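# Transfer green pen from blue plate to white plate

## Task

Relocate the green pen so it ends up resting on the white plate rather than the blue one, with no part of either robot in contact with the pen at the end.

## Robot and tools

Robot: two arms, left_arm and right_arm, each with a two-finger gripper and a wrist camera. Base poses in the scene frame: left_arm at (-0.015, +0.340, 0) m, quat_wxyz (+1.000, 0, 0, -0.004); right_arm at (+0.046, -0.370, 0) m, quat_wxyz (+1.000, 0, 0, +0.015). A camera stand sits behind the arms.

Frames: the scene frame has its origin at table-top height, halfway between the nominal bases, +z up, +x reaching out over the table, left_arm on the +y side (arm names do not match image left/right). Fixed cameras and the table use the scene frame. Every hand position, orientation, velocity, target and wrist-camera pose is given in that arm's own base frame. The fingers extend along the gripper's +z axis and separate along its y axis; end_effector_position is the point between the pads, roughly 1 cm short of the fingertips. Printed poses can be off by a few centimetres, more when reaching far.

The row: every motion argument is built from rows of 16 numbers covering both arms, even if one is idle: left_arm x, y, z (metres), qw, qx, qy, qz (unit quaternion, w first), opening; then the same eight for right_arm. Position and quaternion are absolute targets in that arm's base frame, not offsets. Opening runs from -1 (closed) to +1 (fully open, 0.093 m). For an arm meant to stay put, repeat the pose from the last result taken before it stopped, plus its desired opening, in every call; a 0 in any slot is a real command. To keep an orientation steady, repeat the same commanded quaternion rather than copying the drifted reported one.

execute_actions: "actions" is a list of actions; each action is a list of up to 15 rows, one per 1/30 s step, and a short action repeats its final row for the remaining steps. A target farther than 0.6 m from the gripper's current position along any gripper axis gets the action refused for both arms; if the first action fails this (checked against the latest reported state) or any action is malformed, the whole call is rejected. "cameras" picks images by name, ["all"] or []; by default an empty actions list shows all cameras, otherwise none. Each step the controller limits the commanded orientation to 40 degrees from the measured one, and each arm then heads for the "Hand target" printed in the result, which may fall short, so send the rest next time.

move: "target" is one 16-number row or a list of up to 15 rows (absolute poses, no 0.6 m limit), traversed as straight paths with all arms finishing together, capped at 10 s total. "speed": m/s, 0.002 to 2.9, default 0.25 (rotation up to twice that in rad/s), one value or one per target. "blend": metres of corner rounding per target; 0 stops at each. "opening_speed": opening units per second, at least 0.2. "grip_force": per-pad newtons, 10 to 50, per arm or shared, persists; lower force closes slowly. "blocking": false returns after about 0.5 s while the move continues, and a new move takes over from it. A changed opening on a later target is applied only after arrival with everything at rest. The result adds a "move:" line: done, off_target, moving, held or fault, plus limits=paced (pose clipped) or limits=held (steps withheld). Done means within 10 mm and 2 degrees and at rest; it says nothing about contact. Paths ignore obstacles and the other arm, grippers lag and overshoot at speed, and routing near an arm's own base can flip its shoulder, so go around.

wait: "seconds" 0 to 10; arms keep their last command, a running move continues. stop: brakes the current move. zoom_image: "camera" one of cam_head_left, cam_head_right, cam_left_wrist, cam_right_wrist (all 672x504), "region" [x0, y0, x1, y1] pixels from the top-left, at most 504 wide and high, from the newest images. finished_scene: "scene" is the current scene number; irreversible, and the pen must stay on the white plate unaided.

Result lines: positions, quaternions, Hand target, Tool commands, grip_measured (gripper motor on the -1..+1 scale), Joint positions (last entry is the opening in metres, floored at zero), Joint velocities (may be omitted when all are within noise), Joint torques (offset, noisy, joints 1-3 wrap at ±28 N m), motor temperatures. Joint ranges (rad): waist -2.618 to 3.054, shoulder 0.000 to 3.142, elbow 0.000 to 3.142 (straight at 2.901), wrist pitch -1.571 to 1.571, wrist yaw -1.571 to 1.571, wrist roll -2.094 to 2.094.

Gripping: pads meet near -0.94; each millimetre of object width adds about 0.0208; readings may sit up to 0.02 high. For a firm hold command at least 0.24 below the width reading, lower for a round item like a pen, and keep sending that value; to release, send something well above it. A sudden deep close briefly pinches hard. Pads squeeze roughly 50 to 65 N.

Cautions: nothing may fall off or be left off the table. Avoid drops, releasing moving items, slams, hard pushes, and any contact between the arms or gripping the other arm's fingers. The wrist-camera cable touching something counts as the hand touching it. Small moves may go sideways or not happen; check pose and tilt after each. Motors heat when loaded or stretched: MOTOR HOT at 75 °C, arm folds and idles at 90 °C, collapses at 100 °C. Loose objects may occasionally get nudged. The simulation keeps running while you compose replies.

Each tool is called as name(argument=value, ...), one argument or row to a line, values as JSON.

## Session

execute_actions(
  actions=[],
)

Scene clock: 0.00 s.
left_arm: end_effector_position=(+0.3778, +0.0433, +0.0662) grip_measured=+1.000 end_effector_quat_wxyz=(+0.538, -0.102, +0.832, +0.092) | right_arm: end_effector_position=(+0.3883, -0.0296, +0.0658) grip_measured=+1.000 end_effector_quat_wxyz=(+0.518, +0.069, +0.847, -0.101)
Joint positions: left_arm=[-0.004 1.596 0.356 0.807 -0.27 -0.075 0.093] | right_arm=[0.046 1.599 0.425 0.694 0.285 0.036 0.093]
Joint velocities: within noise
Joint torques (N m): no reading
Motor temperatures (°C): left_arm=[26 28 30 30 26 28 26] | right_arm=[27 30 26 26 26 27 27]
Heat: left arm: 30 °C; right arm: 30 °C.
Hand target: left_arm +0.3805, +0.0433, +0.0712; +0.544, -0.103, +0.828, +0.092 | right_arm +0.3904, -0.0295, +0.0699; +0.523, +0.070, +0.844, -0.100
Tool commands: left_gripper/opening=+1.0 right_gripper/opening=+1.0

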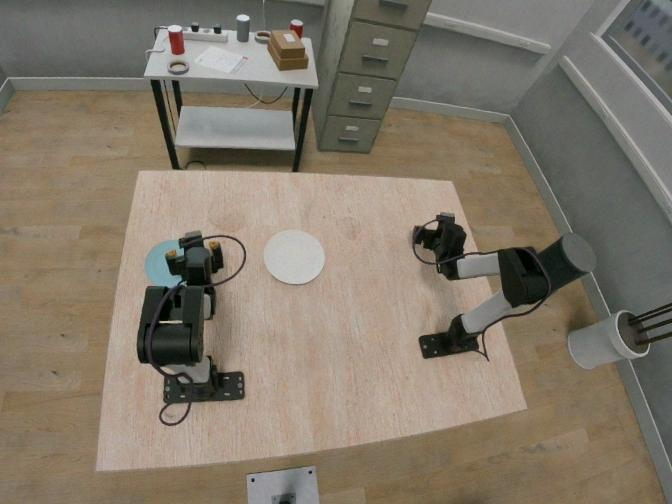

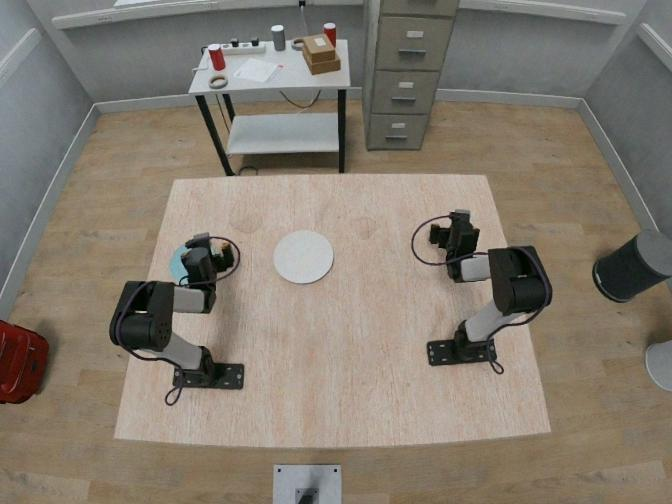

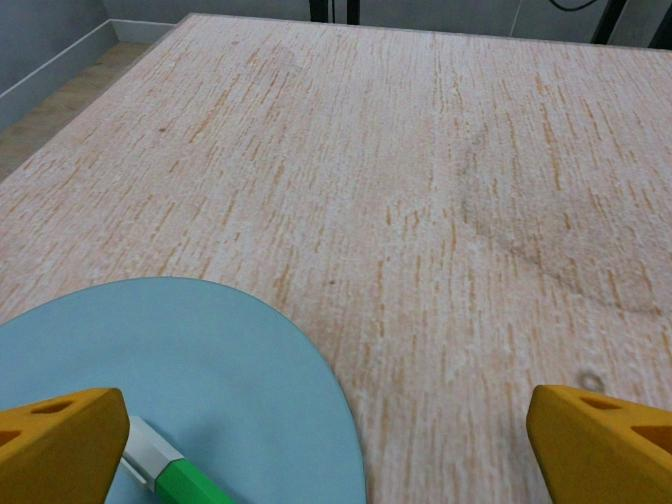

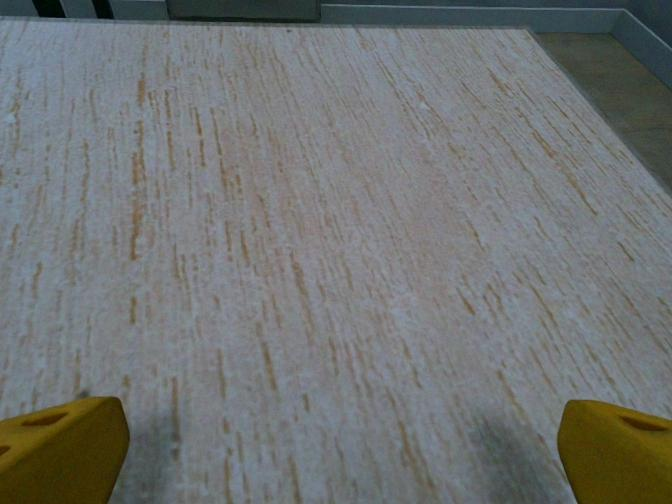

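move(
  target=[0.26,0.05,0.2,0.087,0,0.996,0,1,0.3904,-0.0295,0.0699,0.523,0.07,0.844,-0.1,1],
  cameras=["all"],
)

Scene clock: 9.70 s.
left_arm: end_effector_position=(+0.2549, +0.0513, +0.1926) grip_measured=+1.000 end_effector_quat_wxyz=(+0.081, -0.010, +0.997, +0.008) | right_arm: end_effector_position=(+0.3883, -0.0296, +0.0658) grip_measured=+1.000 end_effector_quat_wxyz=(+0.518, +0.069, +0.847, -0.101)
Joint positions: left_arm=[0.209 1.402 1.394 -1.401 0.017 0.188 0.093] | right_arm=[0.046 1.599 0.425 0.694 0.285 0.036 0.093]
Joint torques (N m): left_arm=[0.75 -3.02 10.52 0.65 0.25 0.2] | right_arm=[0.23 -6.09 5.23 2.63 0.01 0.08]
Heat: left arm: 32 °C; right arm: 31 °C.
Hand target: left_arm +0.2586, +0.0513, +0.2011; +0.088, -0.006, +0.996, +0.001 | right_arm +0.3904, -0.0295, +0.0699; +0.523, +0.070, +0.844, -0.100
Off the commanded pose: left_arm 0.009 m, 2 deg | right_arm 0.005 m, 1 deg.
move: done

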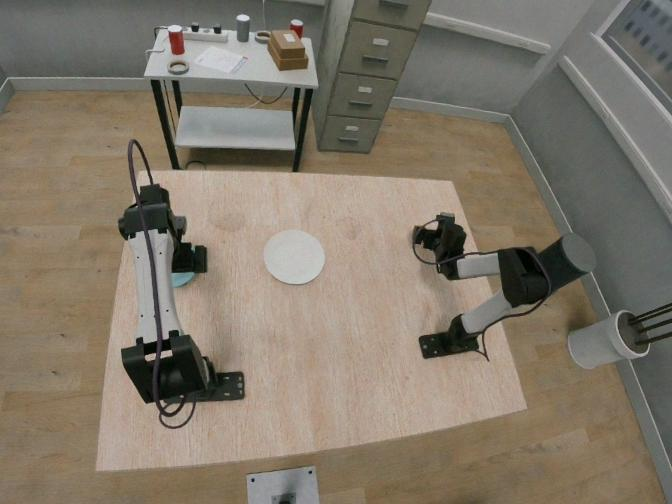

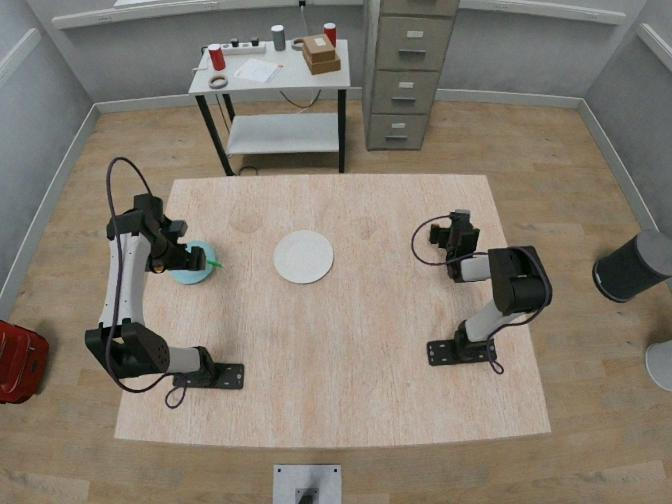

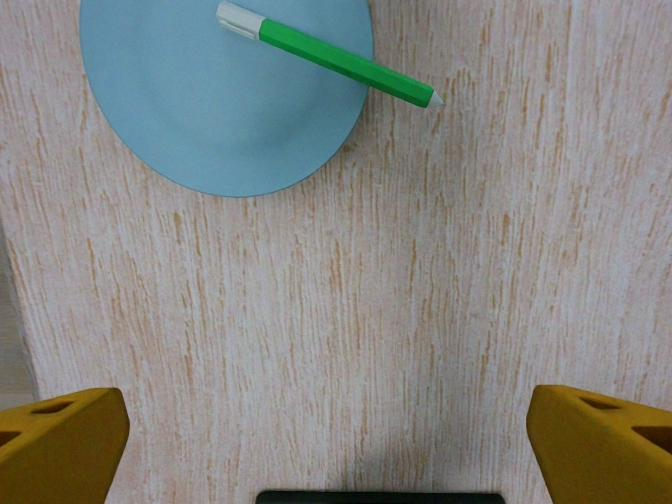

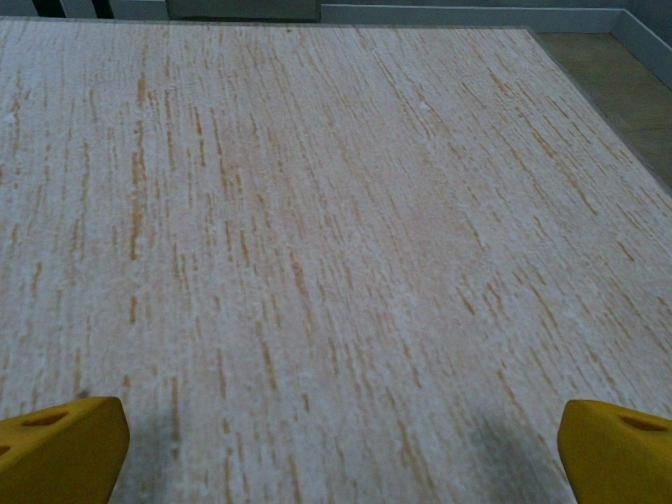

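move(
  target=[0.33,0.04,0.12,0,-0.556,0.831,0,1,0.3904,-0.0295,0.0699,0.523,0.07,0.844,-0.1,1],
  cameras=["all"],
)

Scene clock: 27.50 s.
left_arm: end_effector_position=(+0.3164, +0.0386, +0.1149) grip_measured=+1.000 end_effector_quat_wxyz=(-0.020, -0.549, +0.835, +0.001) | right_arm: end_effector_position=(+0.3883, -0.0296, +0.0658) grip_measured=+1.000 end_effector_quat_wxyz=(+0.518, +0.069, +0.847, -0.101)
Joint positions: left_arm=[0.129 1.784 1.487 -1.311 0.015 -1.033 0.093] | right_arm=[0.046 1.599 0.425 0.694 0.285 0.036 0.093]
Joint torques (N m): left_arm=[-0.87 -5.55 10.19 0.5 -0.1 -0.15] | right_arm=[0.21 -6.04 5.22 2.64 0 0.09]
Motor temperatures (°C): left_arm=[26 29 34 31 26 28 26] | right_arm=[27 32 28 32 26 27 27]
Heat: left arm: 34 °C; right arm: 32 °C.
Hand target: left_arm +0.3300, +0.0383, +0.1205; -0.001, -0.552, +0.834, -0.005 | right_arm +0.3904, -0.0295, +0.0699; +0.523, +0.070, +0.844, -0.100
Off the commanded pose: left_arm 0.015 m, 2 deg | right_arm 0.005 m, 1 deg.
move: off_target (left_arm)

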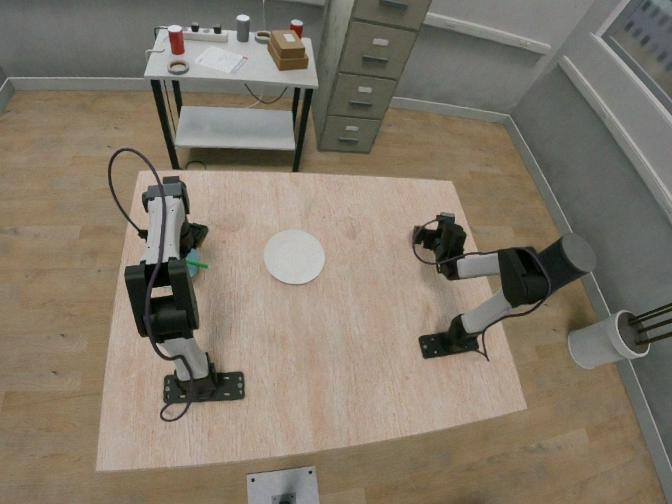

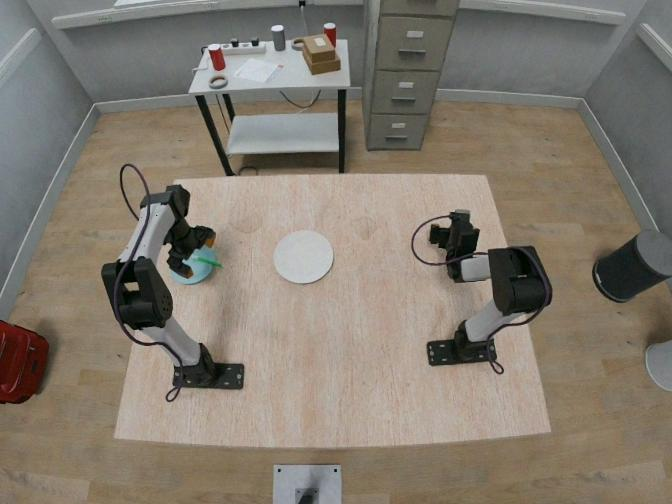

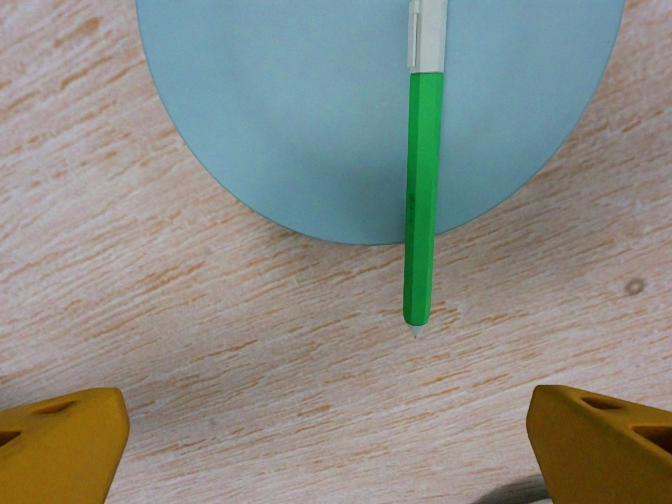

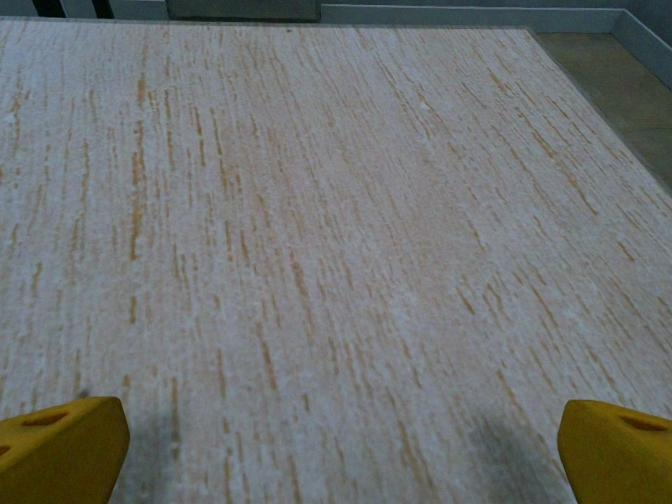

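move(
  target=[0.377,0.083,0.068,0,-0.556,0.831,0,0.5,0.3904,-0.0295,0.0699,0.523,0.07,0.844,-0.1,1],
  cameras=["cam_left_wrist","cam_head_right"],
)

Scene clock: 41.50 s.
left_arm: end_effector_position=(+0.3634, +0.0766, +0.0632) grip_measured=+0.503 end_effector_quat_wxyz=(-0.022, -0.561, +0.827, +0.001) | right_arm: end_effector_position=(+0.3883, -0.0296, +0.0658) grip_measured=+1.000 end_effector_quat_wxyz=(+0.518, +0.069, +0.847, -0.101)
Joint positions: left_arm=[0.215 2.015 1.59 -1.187 0.015 -0.977 0.069] | right_arm=[0.046 1.599 0.425 0.694 0.285 0.036 0.093]
Joint torques (N m): left_arm=[0.13 -7.34 9.98 0.51 -0.21 0.16] | right_arm=[0.21 -6.08 5.27 2.63 0.01 0.09]
Heat: left arm: 35 °C; right arm: 33 °C.
Hand target: left_arm +0.3765, +0.0827, +0.0683; +0.000, -0.556, +0.831, +0.000 | right_arm +0.3904, -0.0295, +0.0699; +0.523, +0.070, +0.844, -0.100
Off the commanded pose: left_arm 0.016 m, 3 deg | right_arm 0.005 m, 1 deg.
move: off_target (left_arm)
Images, in order (width x height): cam_head_right 672x504, cam_left_wrist 672x504.

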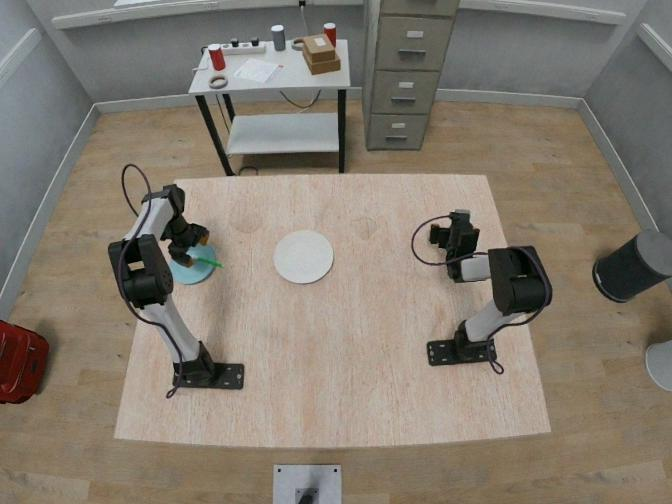

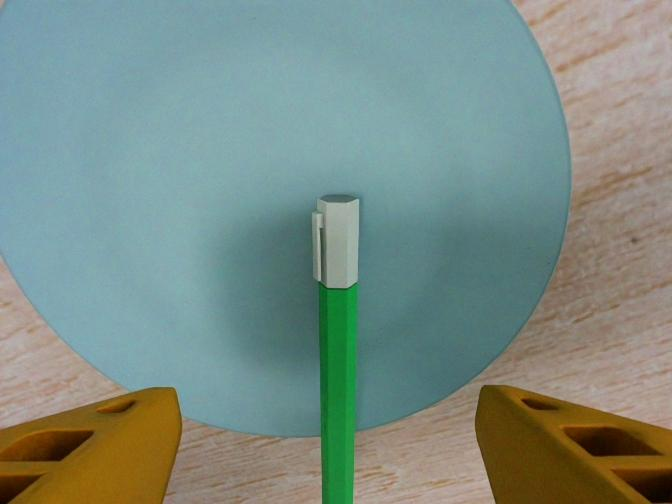

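move(
  target=[0.381,0.096,0.032,0.012,-0.556,0.831,0,0.5,0.3904,-0.0295,0.0699,0.523,0.07,0.844,-0.1,1],
  cameras=["cam_left_wrist"],
  speed=0.1,
)

Scene clock: 51.03 s.
left_arm: end_effector_position=(+0.3851, +0.0899, +0.0426) grip_measured=+0.503 end_effector_quat_wxyz=(+0.015, -0.560, +0.828, -0.014) | right_arm: end_effector_position=(+0.3883, -0.0296, +0.0658) grip_measured=+1.000 end_effector_quat_wxyz=(+0.518, +0.069, +0.847, -0.101)
Joint positions: left_arm=[0.236 2.052 1.56 -1.043 0.015 -0.954 0.069] | right_arm=[0.046 1.599 0.425 0.694 0.285 0.036 0.093]
Joint torques (N m): left_arm=[0.64 -7.49 4.78 0.75 -0.3 0.18] | right_arm=[0.2 -6.05 5.2 2.63 0.01 0.08]
Heat: left arm: 35 °C; right arm: 34 °C.
Hand target: left_arm +0.3810, +0.0957, +0.0322; +0.012, -0.558, +0.830, +0.000 | right_arm +0.3904, -0.0295, +0.0699; +0.523, +0.070, +0.844, -0.100
Off the commanded pose: left_arm 0.013 m, 2 deg | right_arm 0.005 m, 1 deg.
move: off_target (left_arm)
Images, in order (width x height): cam_left_wrist 672x504.

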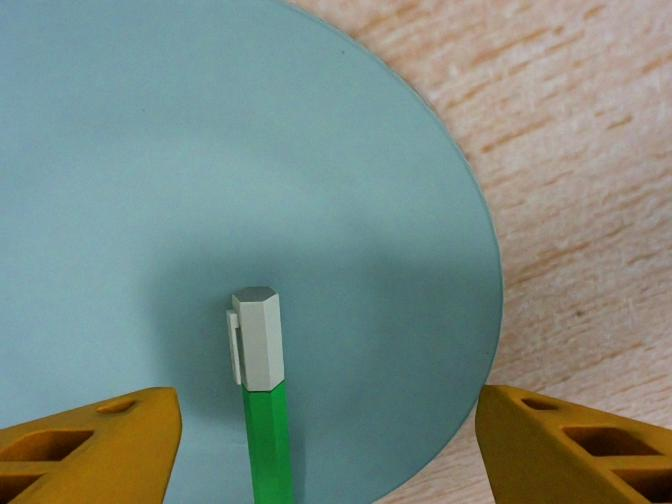

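move(
  target=[
    [0.381,0.092,0.058,0.01,-0.556,0.831,0.005,0.5,0.3904,-0.0295,0.0699,0.523,0.07,0.844,-0.1,1],
    [0.372,0.092,0.038,0.01,-0.556,0.831,0.005,0.5,0.3904,-0.0295,0.0699,0.523,0.07,0.844,-0.1,1],
  ],
  cameras=["cam_left_wrist"],
  speed=0.1,
)

Scene clock: 58.77 s.
left_arm: end_effector_position=(+0.3734, +0.0887, +0.0359) grip_measured=+0.503 end_effector_quat_wxyz=(-0.003, -0.558, +0.830, -0.002) | right_arm: end_effector_position=(+0.3883, -0.0296, +0.0658) grip_measured=+1.000 end_effector_quat_wxyz=(+0.518, +0.069, +0.847, -0.101)
Joint positions: left_arm=[0.236 2.052 1.534 -1.056 0.006 -0.949 0.069] | right_arm=[0.046 1.599 0.425 0.694 0.285 0.036 0.093]
Joint torques (N m): left_arm=[-0.08 -9.99 4.6 0.64 -0.32 0.13] | right_arm=[0.24 -6.09 5.22 2.63 0.01 0.08]
Heat: left arm: 35 °C; right arm: 34 °C.
Hand target: left_arm +0.3719, +0.0921, +0.0381; +0.009, -0.554, +0.832, +0.006 | right_arm +0.3904, -0.0295, +0.0699; +0.523, +0.070, +0.844, -0.100
Off the commanded pose: left_arm 0.004 m, 2 deg | right_arm 0.005 m, 1 deg.
move: done
Images, in order (width x height): cam_left_wrist 672x504.

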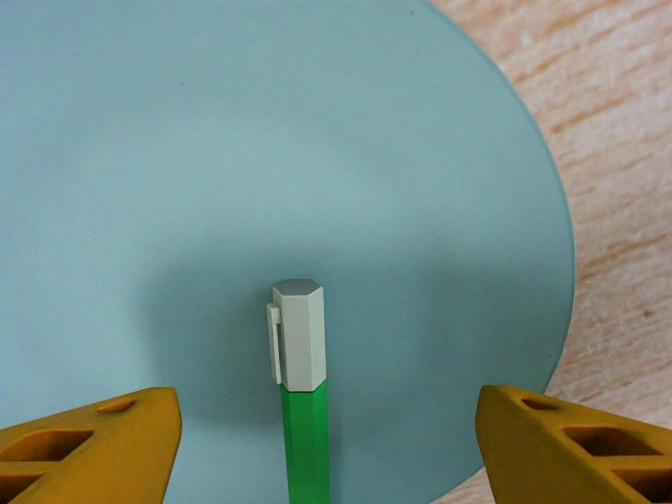

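move(
  target=[
    [0.366,0.088,0.03,0.01,-0.556,0.831,0.005,0.5,0.3904,-0.0295,0.0699,0.523,0.07,0.844,-0.1,1],
    [0.366,0.088,0.03,0.01,-0.556,0.831,0.005,-1,0.3904,-0.0295,0.0699,0.523,0.07,0.844,-0.1,1],
  ],
  cameras=["cam_left_wrist"],
  speed=0.1,
  opening_speed=1,
)

Scene clock: 69.00 s.
left_arm: end_effector_position=(+0.3669, +0.0871, +0.0239) grip_measured=-0.883 end_effector_quat_wxyz=(-0.007, -0.558, +0.830, +0.000) | right_arm: end_effector_position=(+0.3883, -0.0296, +0.0658) grip_measured=+1.000 end_effector_quat_wxyz=(+0.518, +0.069, +0.847, -0.101)
Joint positions: left_arm=[0.236 2.049 1.48 -1.015 0.006 -0.949 0.003] | right_arm=[0.046 1.599 0.425 0.694 0.285 0.036 0.093]
Joint torques (N m): left_arm=[-0.69 -10.85 4.21 0.61 -0.3 0.01] | right_arm=[0.23 -6.06 5.22 2.63 0.01 0.09]
Motor temperatures (°C): left_arm=[26 35 34 30 26 28 26] | right_arm=[27 33 30 35 26 27 27]
Heat: left arm: 35 °C; right arm: 35 °C.
Hand target: left_arm +0.3659, +0.0880, +0.0298; +0.009, -0.556, +0.831, +0.005 | right_arm +0.3904, -0.0295, +0.0699; +0.523, +0.070, +0.844, -0.100
Off the commanded pose: left_arm 0.006 m, 2 deg | right_arm 0.005 m, 1 deg.
move: done; target 2's new opening was sent with left_arm's hand 0.006 m and 3 deg from that target
Images, in order (width x height): cam_left_wrist 672x504.

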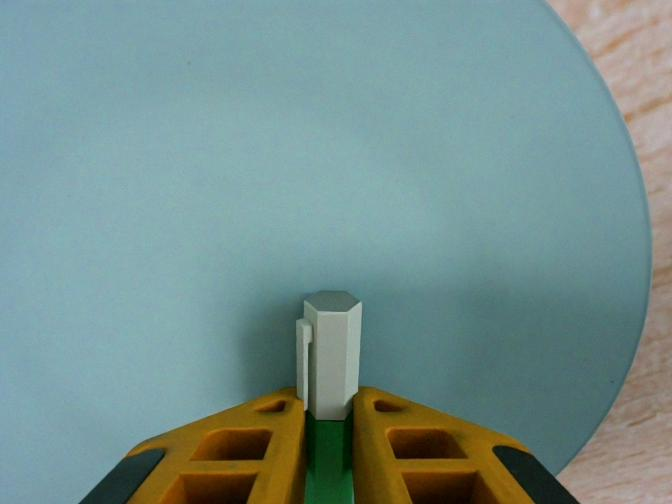

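move(
  target=[
    [0.355,0.08,0.14,0.01,-0.556,0.831,0.005,-1,0.3904,-0.0295,0.0699,0.523,0.07,0.844,-0.1,1],
    [0.365,-0.23,0.14,0.0,-0.259,0.966,0.0,-1,0.3904,-0.0295,0.0699,0.523,0.07,0.844,-0.1,1],
  ],
  cameras=["cam_left_wrist","cam_head_right","cam_head_left"],
  blend=0.04,
)

Scene clock: 86.23 s.
left_arm: end_effector_position=(+0.3589, -0.2294, +0.1366) grip_measured=-0.892 end_effector_quat_wxyz=(+0.000, -0.249, +0.969, +0.000) | right_arm: end_effector_position=(+0.3883, -0.0296, +0.0658) grip_measured=+1.000 end_effector_quat_wxyz=(+0.518, +0.069, +0.847, -0.101)
Joint positions: left_arm=[-0.569 2.221 2.202 -1.552 0 -1.072 0.002] | right_arm=[0.046 1.599 0.425 0.694 0.285 0.036 0.093]
Joint torques (N m): left_arm=[0.65 -8.36 10.04 0.29 -0.08 -0.13] | right_arm=[0.23 -6.08 5.24 2.63 0.01 0.08]
Motor temperatures (°C): left_arm=[26 40 34 30 26 28 27] | right_arm=[27 33 30 36 26 27 27]
Heat: left arm: 40 °C; right arm: 36 °C.
Hand target: left_arm +0.3644, -0.2287, +0.1398; +0.004, -0.259, +0.966, -0.002 | right_arm +0.3904, -0.0295, +0.0699; +0.523, +0.070, +0.844, -0.100
Off the commanded pose: left_arm 0.007 m, 1 deg | right_arm 0.005 m, 1 deg.
joint sent to its limit (left arm) — joint 4 (wrist pitch), lower limit. The joint targets still meet the commanded pose.
move: done
Images, in order (width x height): cam_head_left 672x504, cam_head_right 672x504, cam_left_wrist 672x504.

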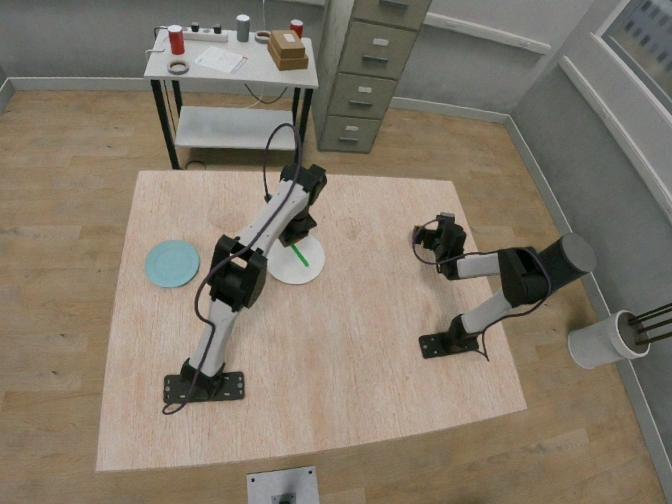

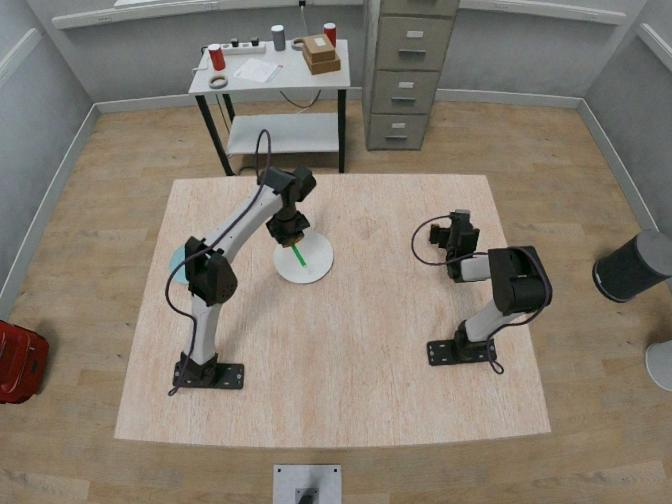

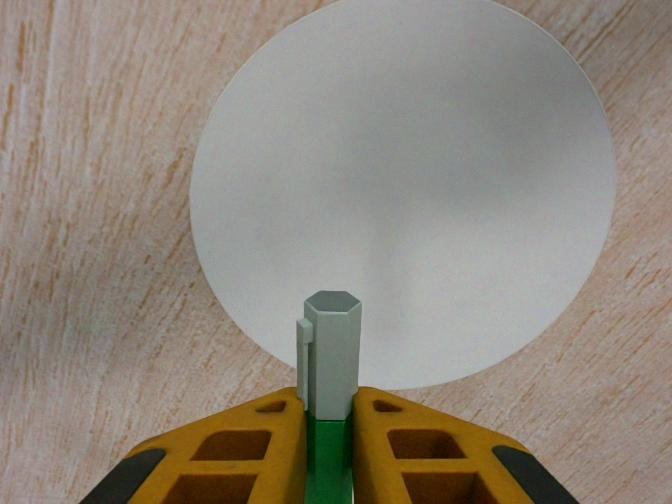

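move(
  target=[
    [0.442,-0.212,0.065,0,-0.259,0.966,0,-1,0.3904,-0.0295,0.0699,0.523,0.07,0.844,-0.1,1],
  ],
  cameras=["cam_left_wrist","cam_head_right"],
)

Scene clock: 93.33 s.
left_arm: end_effector_position=(+0.4395, -0.2097, +0.0668) grip_measured=-0.892 end_effector_quat_wxyz=(+0.001, -0.266, +0.964, -0.001) | right_arm: end_effector_position=(+0.3883, -0.0296, +0.0658) grip_measured=+1.000 end_effector_quat_wxyz=(+0.518, +0.069, +0.847, -0.101)
Joint positions: left_arm=[-0.445 2.548 2.499 -1.52 0 -0.984 0.002] | right_arm=[0.046 1.599 0.425 0.694 0.285 0.036 0.093]
Joint torques (N m): left_arm=[-0.21 -9.43 10.11 0.29 -0.03 0.18] | right_arm=[0.18 -6.05 5.2 2.63 0 0.08]
Heat: left arm: 40 °C; right arm: 36 °C.
Hand target: left_arm +0.4418, -0.2120, +0.0649; +0.001, -0.259, +0.966, -0.001 | right_arm +0.3904, -0.0295, +0.0699; +0.523, +0.070, +0.844, -0.100
Off the commanded pose: left_arm 0.004 m, 1 deg | right_arm 0.005 m, 1 deg.
move: done
Images, in order (width x height): cam_head_right 672x504, cam_left_wrist 672x504.

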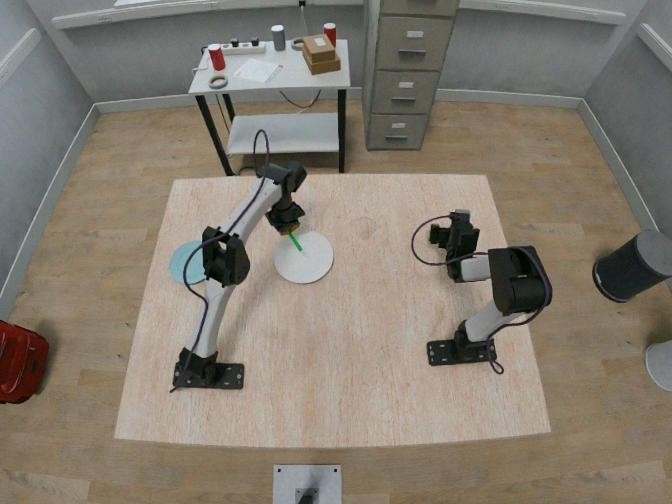

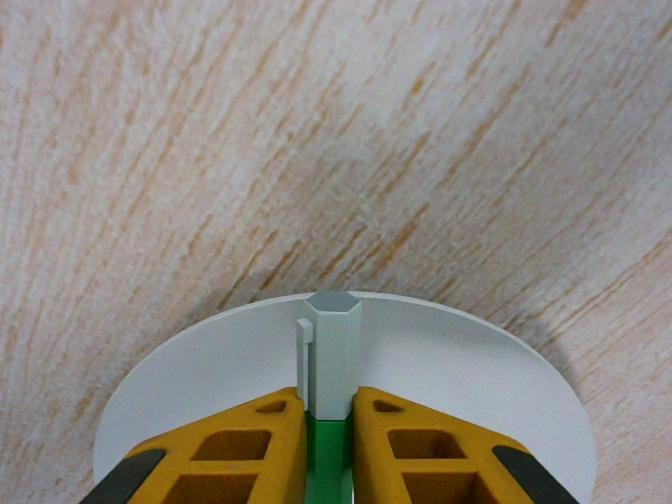

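move(
  target=[
    [0.422,-0.224,0.048,0,-0.259,0.966,0,-1,0.3904,-0.0295,0.0699,0.523,0.07,0.844,-0.1,1],
    [0.422,-0.224,0.03,0,-0.259,0.966,0,-1,0.3904,-0.0295,0.0699,0.523,0.07,0.844,-0.1,1],
  ],
  cameras=["cam_left_wrist"],
  speed=[0.15,0.05],
)

Scene clock: 103.63 s.
left_arm: end_effector_position=(+0.4252, -0.2185, +0.0283) grip_measured=-0.892 end_effector_quat_wxyz=(+0.000, -0.255, +0.967, +0.012) | right_arm: end_effector_position=(+0.3883, -0.0296, +0.0658) grip_measured=+1.000 end_effector_quat_wxyz=(+0.518, +0.069, +0.847, -0.101)
Joint positions: left_arm=[-0.481 2.488 2.234 -1.332 -0.017 -0.997 0.002] | right_arm=[0.046 1.599 0.425 0.694 0.285 0.036 0.093]
Joint torques (N m): left_arm=[-0.72 -12.79 3.79 0.66 0.02 -0.13] | right_arm=[0.23 -6.08 5.24 2.64 0 0.08]
Heat: left arm: 42 °C; right arm: 37 °C.
Hand target: left_arm +0.4228, -0.2223, +0.0300; +0.003, -0.258, +0.966, +0.005 | right_arm +0.3904, -0.0295, +0.0699; +0.523, +0.070, +0.844, -0.100
Off the commanded pose: left_arm 0.007 m, 1 deg | right_arm 0.005 m, 1 deg.
move: done
Images, in order (width x height): cam_left_wrist 672x504.

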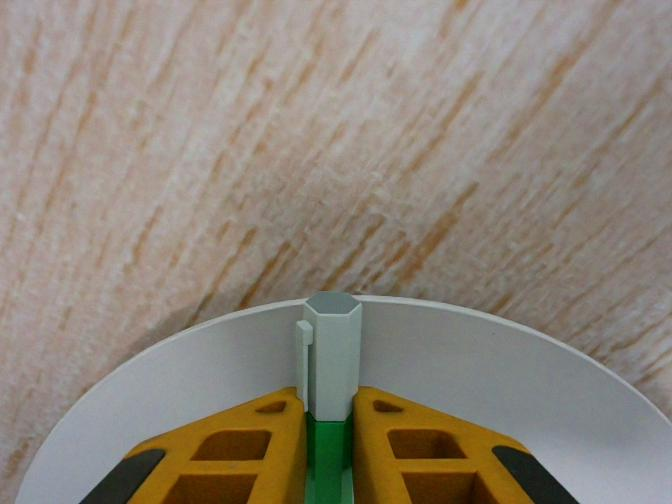

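move(
  target=[
    [0.415,-0.226,0.043,0,-0.259,0.966,0,-1,0.3904,-0.0295,0.0699,0.523,0.07,0.844,-0.1,1],
    [0.407,-0.233,0.03,0,-0.259,0.966,0,-1,0.3904,-0.0295,0.0699,0.523,0.07,0.844,-0.1,1],
    [0.407,-0.233,0.025,0,-0.259,0.966,0,-1,0.3904,-0.0295,0.0699,0.523,0.07,0.844,-0.1,1],
  ],
  cameras=["cam_left_wrist","cam_head_right"],
  speed=[0.1,0.05,0.03],
)

Scene clock: 112.23 s.
left_arm: end_effector_position=(+0.4231, -0.2288, +0.0290) grip_measured=-0.892 end_effector_quat_wxyz=(+0.019, -0.261, +0.965, -0.007) | right_arm: end_effector_position=(+0.3883, -0.0296, +0.0658) grip_measured=+1.000 end_effector_quat_wxyz=(+0.518, +0.069, +0.847, -0.101)
Joint positions: left_arm=[-0.502 2.432 2.135 -1.237 -0.017 -1.029 0.002] | right_arm=[0.046 1.599 0.425 0.694 0.285 0.036 0.093]
Joint torques (N m): left_arm=[-1.63 -11.9 3.47 0.4 0.15 -0.14] | right_arm=[0.23 -6.08 5.22 2.63 0.01 0.09]
Heat: left arm: 44 °C; right arm: 37 °C.
Hand target: left_arm +0.4074, -0.2327, +0.0250; +0.000, -0.259, +0.966, +0.000 | right_arm +0.3904, -0.0295, +0.0699; +0.523, +0.070, +0.844, -0.100
Off the commanded pose: left_arm 0.017 m, 2 deg | right_arm 0.005 m, 1 deg.
move: off_target (left_arm)
Images, in order (width x height): cam_head_right 672x504, cam_left_wrist 672x504.

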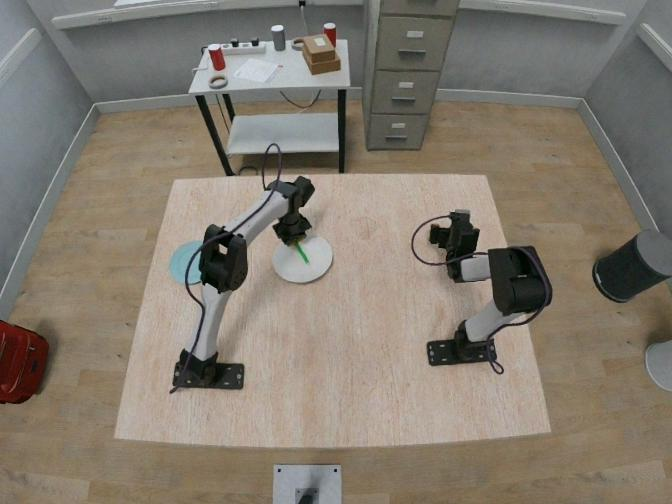

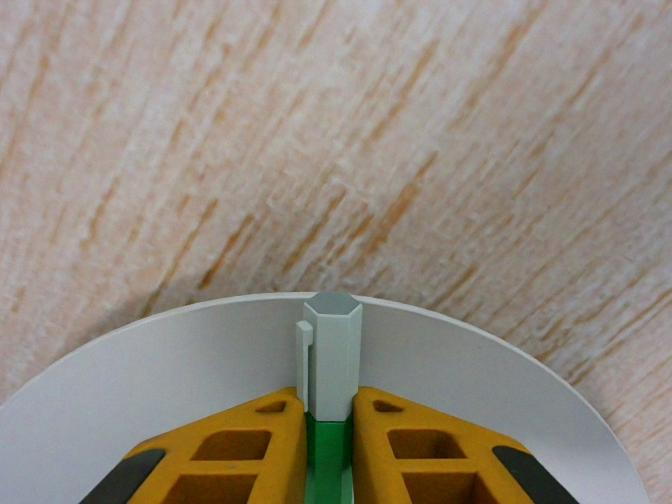

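move(
  target=[
    [0.42,-0.23,0.055,0,-0.259,0.966,0,-1,0.3904,-0.0295,0.0699,0.523,0.07,0.844,-0.1,1],
    [0.401,-0.236,0.055,0,-0.259,0.966,0,-1,0.3904,-0.0295,0.0699,0.523,0.07,0.844,-0.1,1],
    [0.401,-0.236,0.034,0,-0.259,0.966,0,-1,0.3904,-0.0295,0.0699,0.523,0.07,0.844,-0.1,1],
  ],
  cameras=["cam_left_wrist","cam_head_right"],
  speed=[0.1,0.1,0.05],
)

Scene clock: 120.30 s.
left_arm: end_effector_position=(+0.3981, -0.2321, +0.0269) grip_measured=-0.892 end_effector_quat_wxyz=(-0.015, -0.253, +0.967, +0.015) | right_arm: end_effector_position=(+0.3883, -0.0296, +0.0658) grip_measured=+1.000 end_effector_quat_wxyz=(+0.518, +0.069, +0.847, -0.101)
Joint positions: left_arm=[-0.528 2.429 2.121 -1.306 0 -1.04 0.002] | right_arm=[0.046 1.599 0.425 0.694 0.285 0.036 0.093]
Joint torques (N m): left_arm=[-0.38 -13.24 4.21 0.71 0.11 -0.15] | right_arm=[0.21 -6.06 5.23 2.63 0.01 0.08]
Motor temperatures (°C): left_arm=[26 46 34 30 26 28 27] | right_arm=[27 33 30 38 26 27 27]
Heat: left arm: 46 °C; right arm: 38 °C.
Hand target: left_arm +0.3997, -0.2376, +0.0342; -0.006, -0.258, +0.966, -0.003 | right_arm +0.3904, -0.0295, +0.0699; +0.523, +0.070, +0.844, -0.100
Off the commanded pose: left_arm 0.009 m, 3 deg | right_arm 0.005 m, 1 deg.
move: off_target (left_arm)
Images, in order (width x height): cam_head_right 672x504, cam_left_wrist 672x504.

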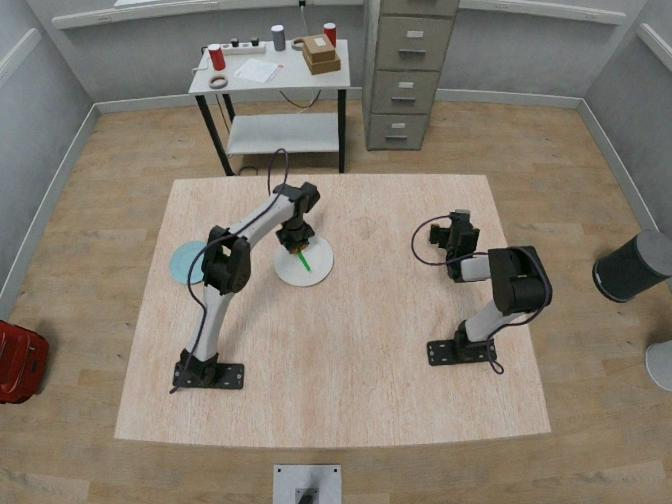

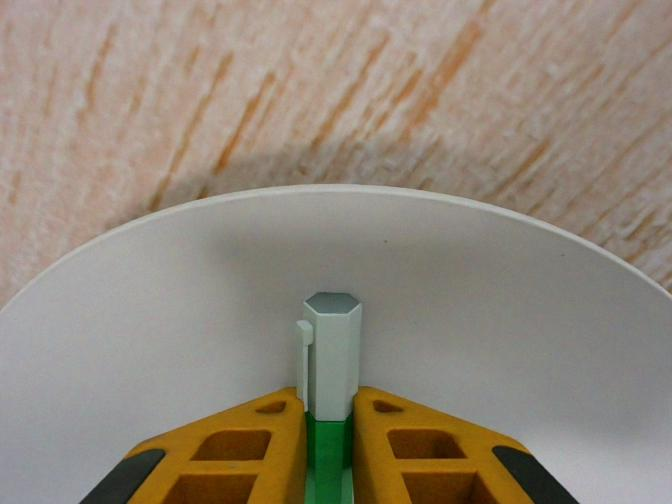

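Good; release.

move(
  target=[
    [0.4,-0.2365,0.034,0,-0.259,0.966,0,-0.3,0.3904,-0.0295,0.0699,0.523,0.07,0.844,-0.1,1],
    [0.395,-0.236,0.12,0,-0.259,0.966,0,-0.3,0.3904,-0.0295,0.0699,0.523,0.07,0.844,-0.1,1],
  ],
  cameras=["cam_left_wrist","cam_head_right"],
  speed=0.12,
  opening_speed=0.6,
)

Scene clock: 128.03 s.
left_arm: end_effector_position=(+0.3938, -0.2315, +0.0960) grip_measured=-0.303 end_effector_quat_wxyz=(-0.010, -0.254, +0.967, +0.011) | right_arm: end_effector_position=(+0.3883, -0.0296, +0.0658) grip_measured=+1.000 end_effector_quat_wxyz=(+0.518, +0.069, +0.847, -0.101)
Joint positions: left_arm=[-0.531 2.41 2.363 -1.553 0 -1.046 0.031] | right_arm=[0.046 1.599 0.425 0.694 0.285 0.036 0.093]
Joint torques (N m): left_arm=[-0.68 -13.35 9.18 0.22 -0.04 -0.16] | right_arm=[0.2 -6.12 5.2 2.63 0 0.07]
Heat: left arm: 47 °C; right arm: 38 °C.
Hand target: left_arm +0.3945, -0.2357, +0.1192; +0.008, -0.259, +0.966, -0.009 | right_arm +0.3904, -0.0295, +0.0699; +0.523, +0.070, +0.844, -0.100
Off the commanded pose: left_arm 0.024 m, 2 deg | right_arm 0.005 m, 1 deg.
joint sent to its limit (left arm) — joint 4 (wrist pitch), lower limit. The joint targets still meet the commanded pose.
move: off_target (left_arm)
Images, in order (width x height): cam_head_right 672x504, cam_left_wrist 672x504.

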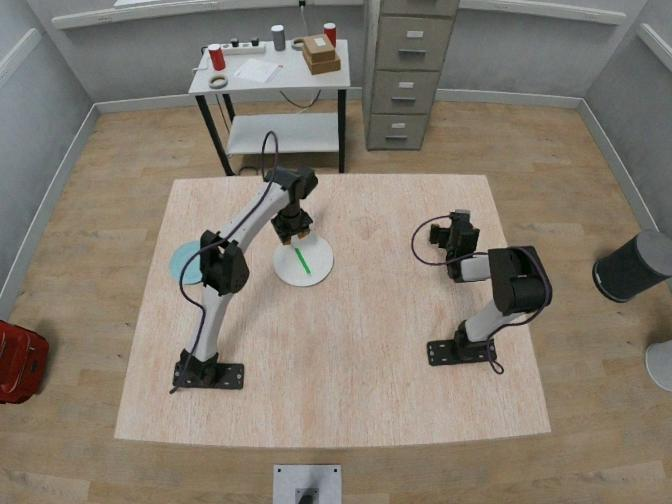

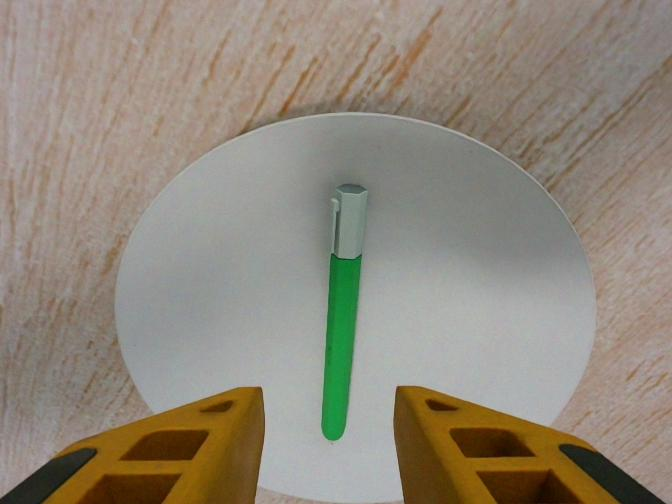

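finished_scene(
  scene=1,
)

The scene is finished: the task was done.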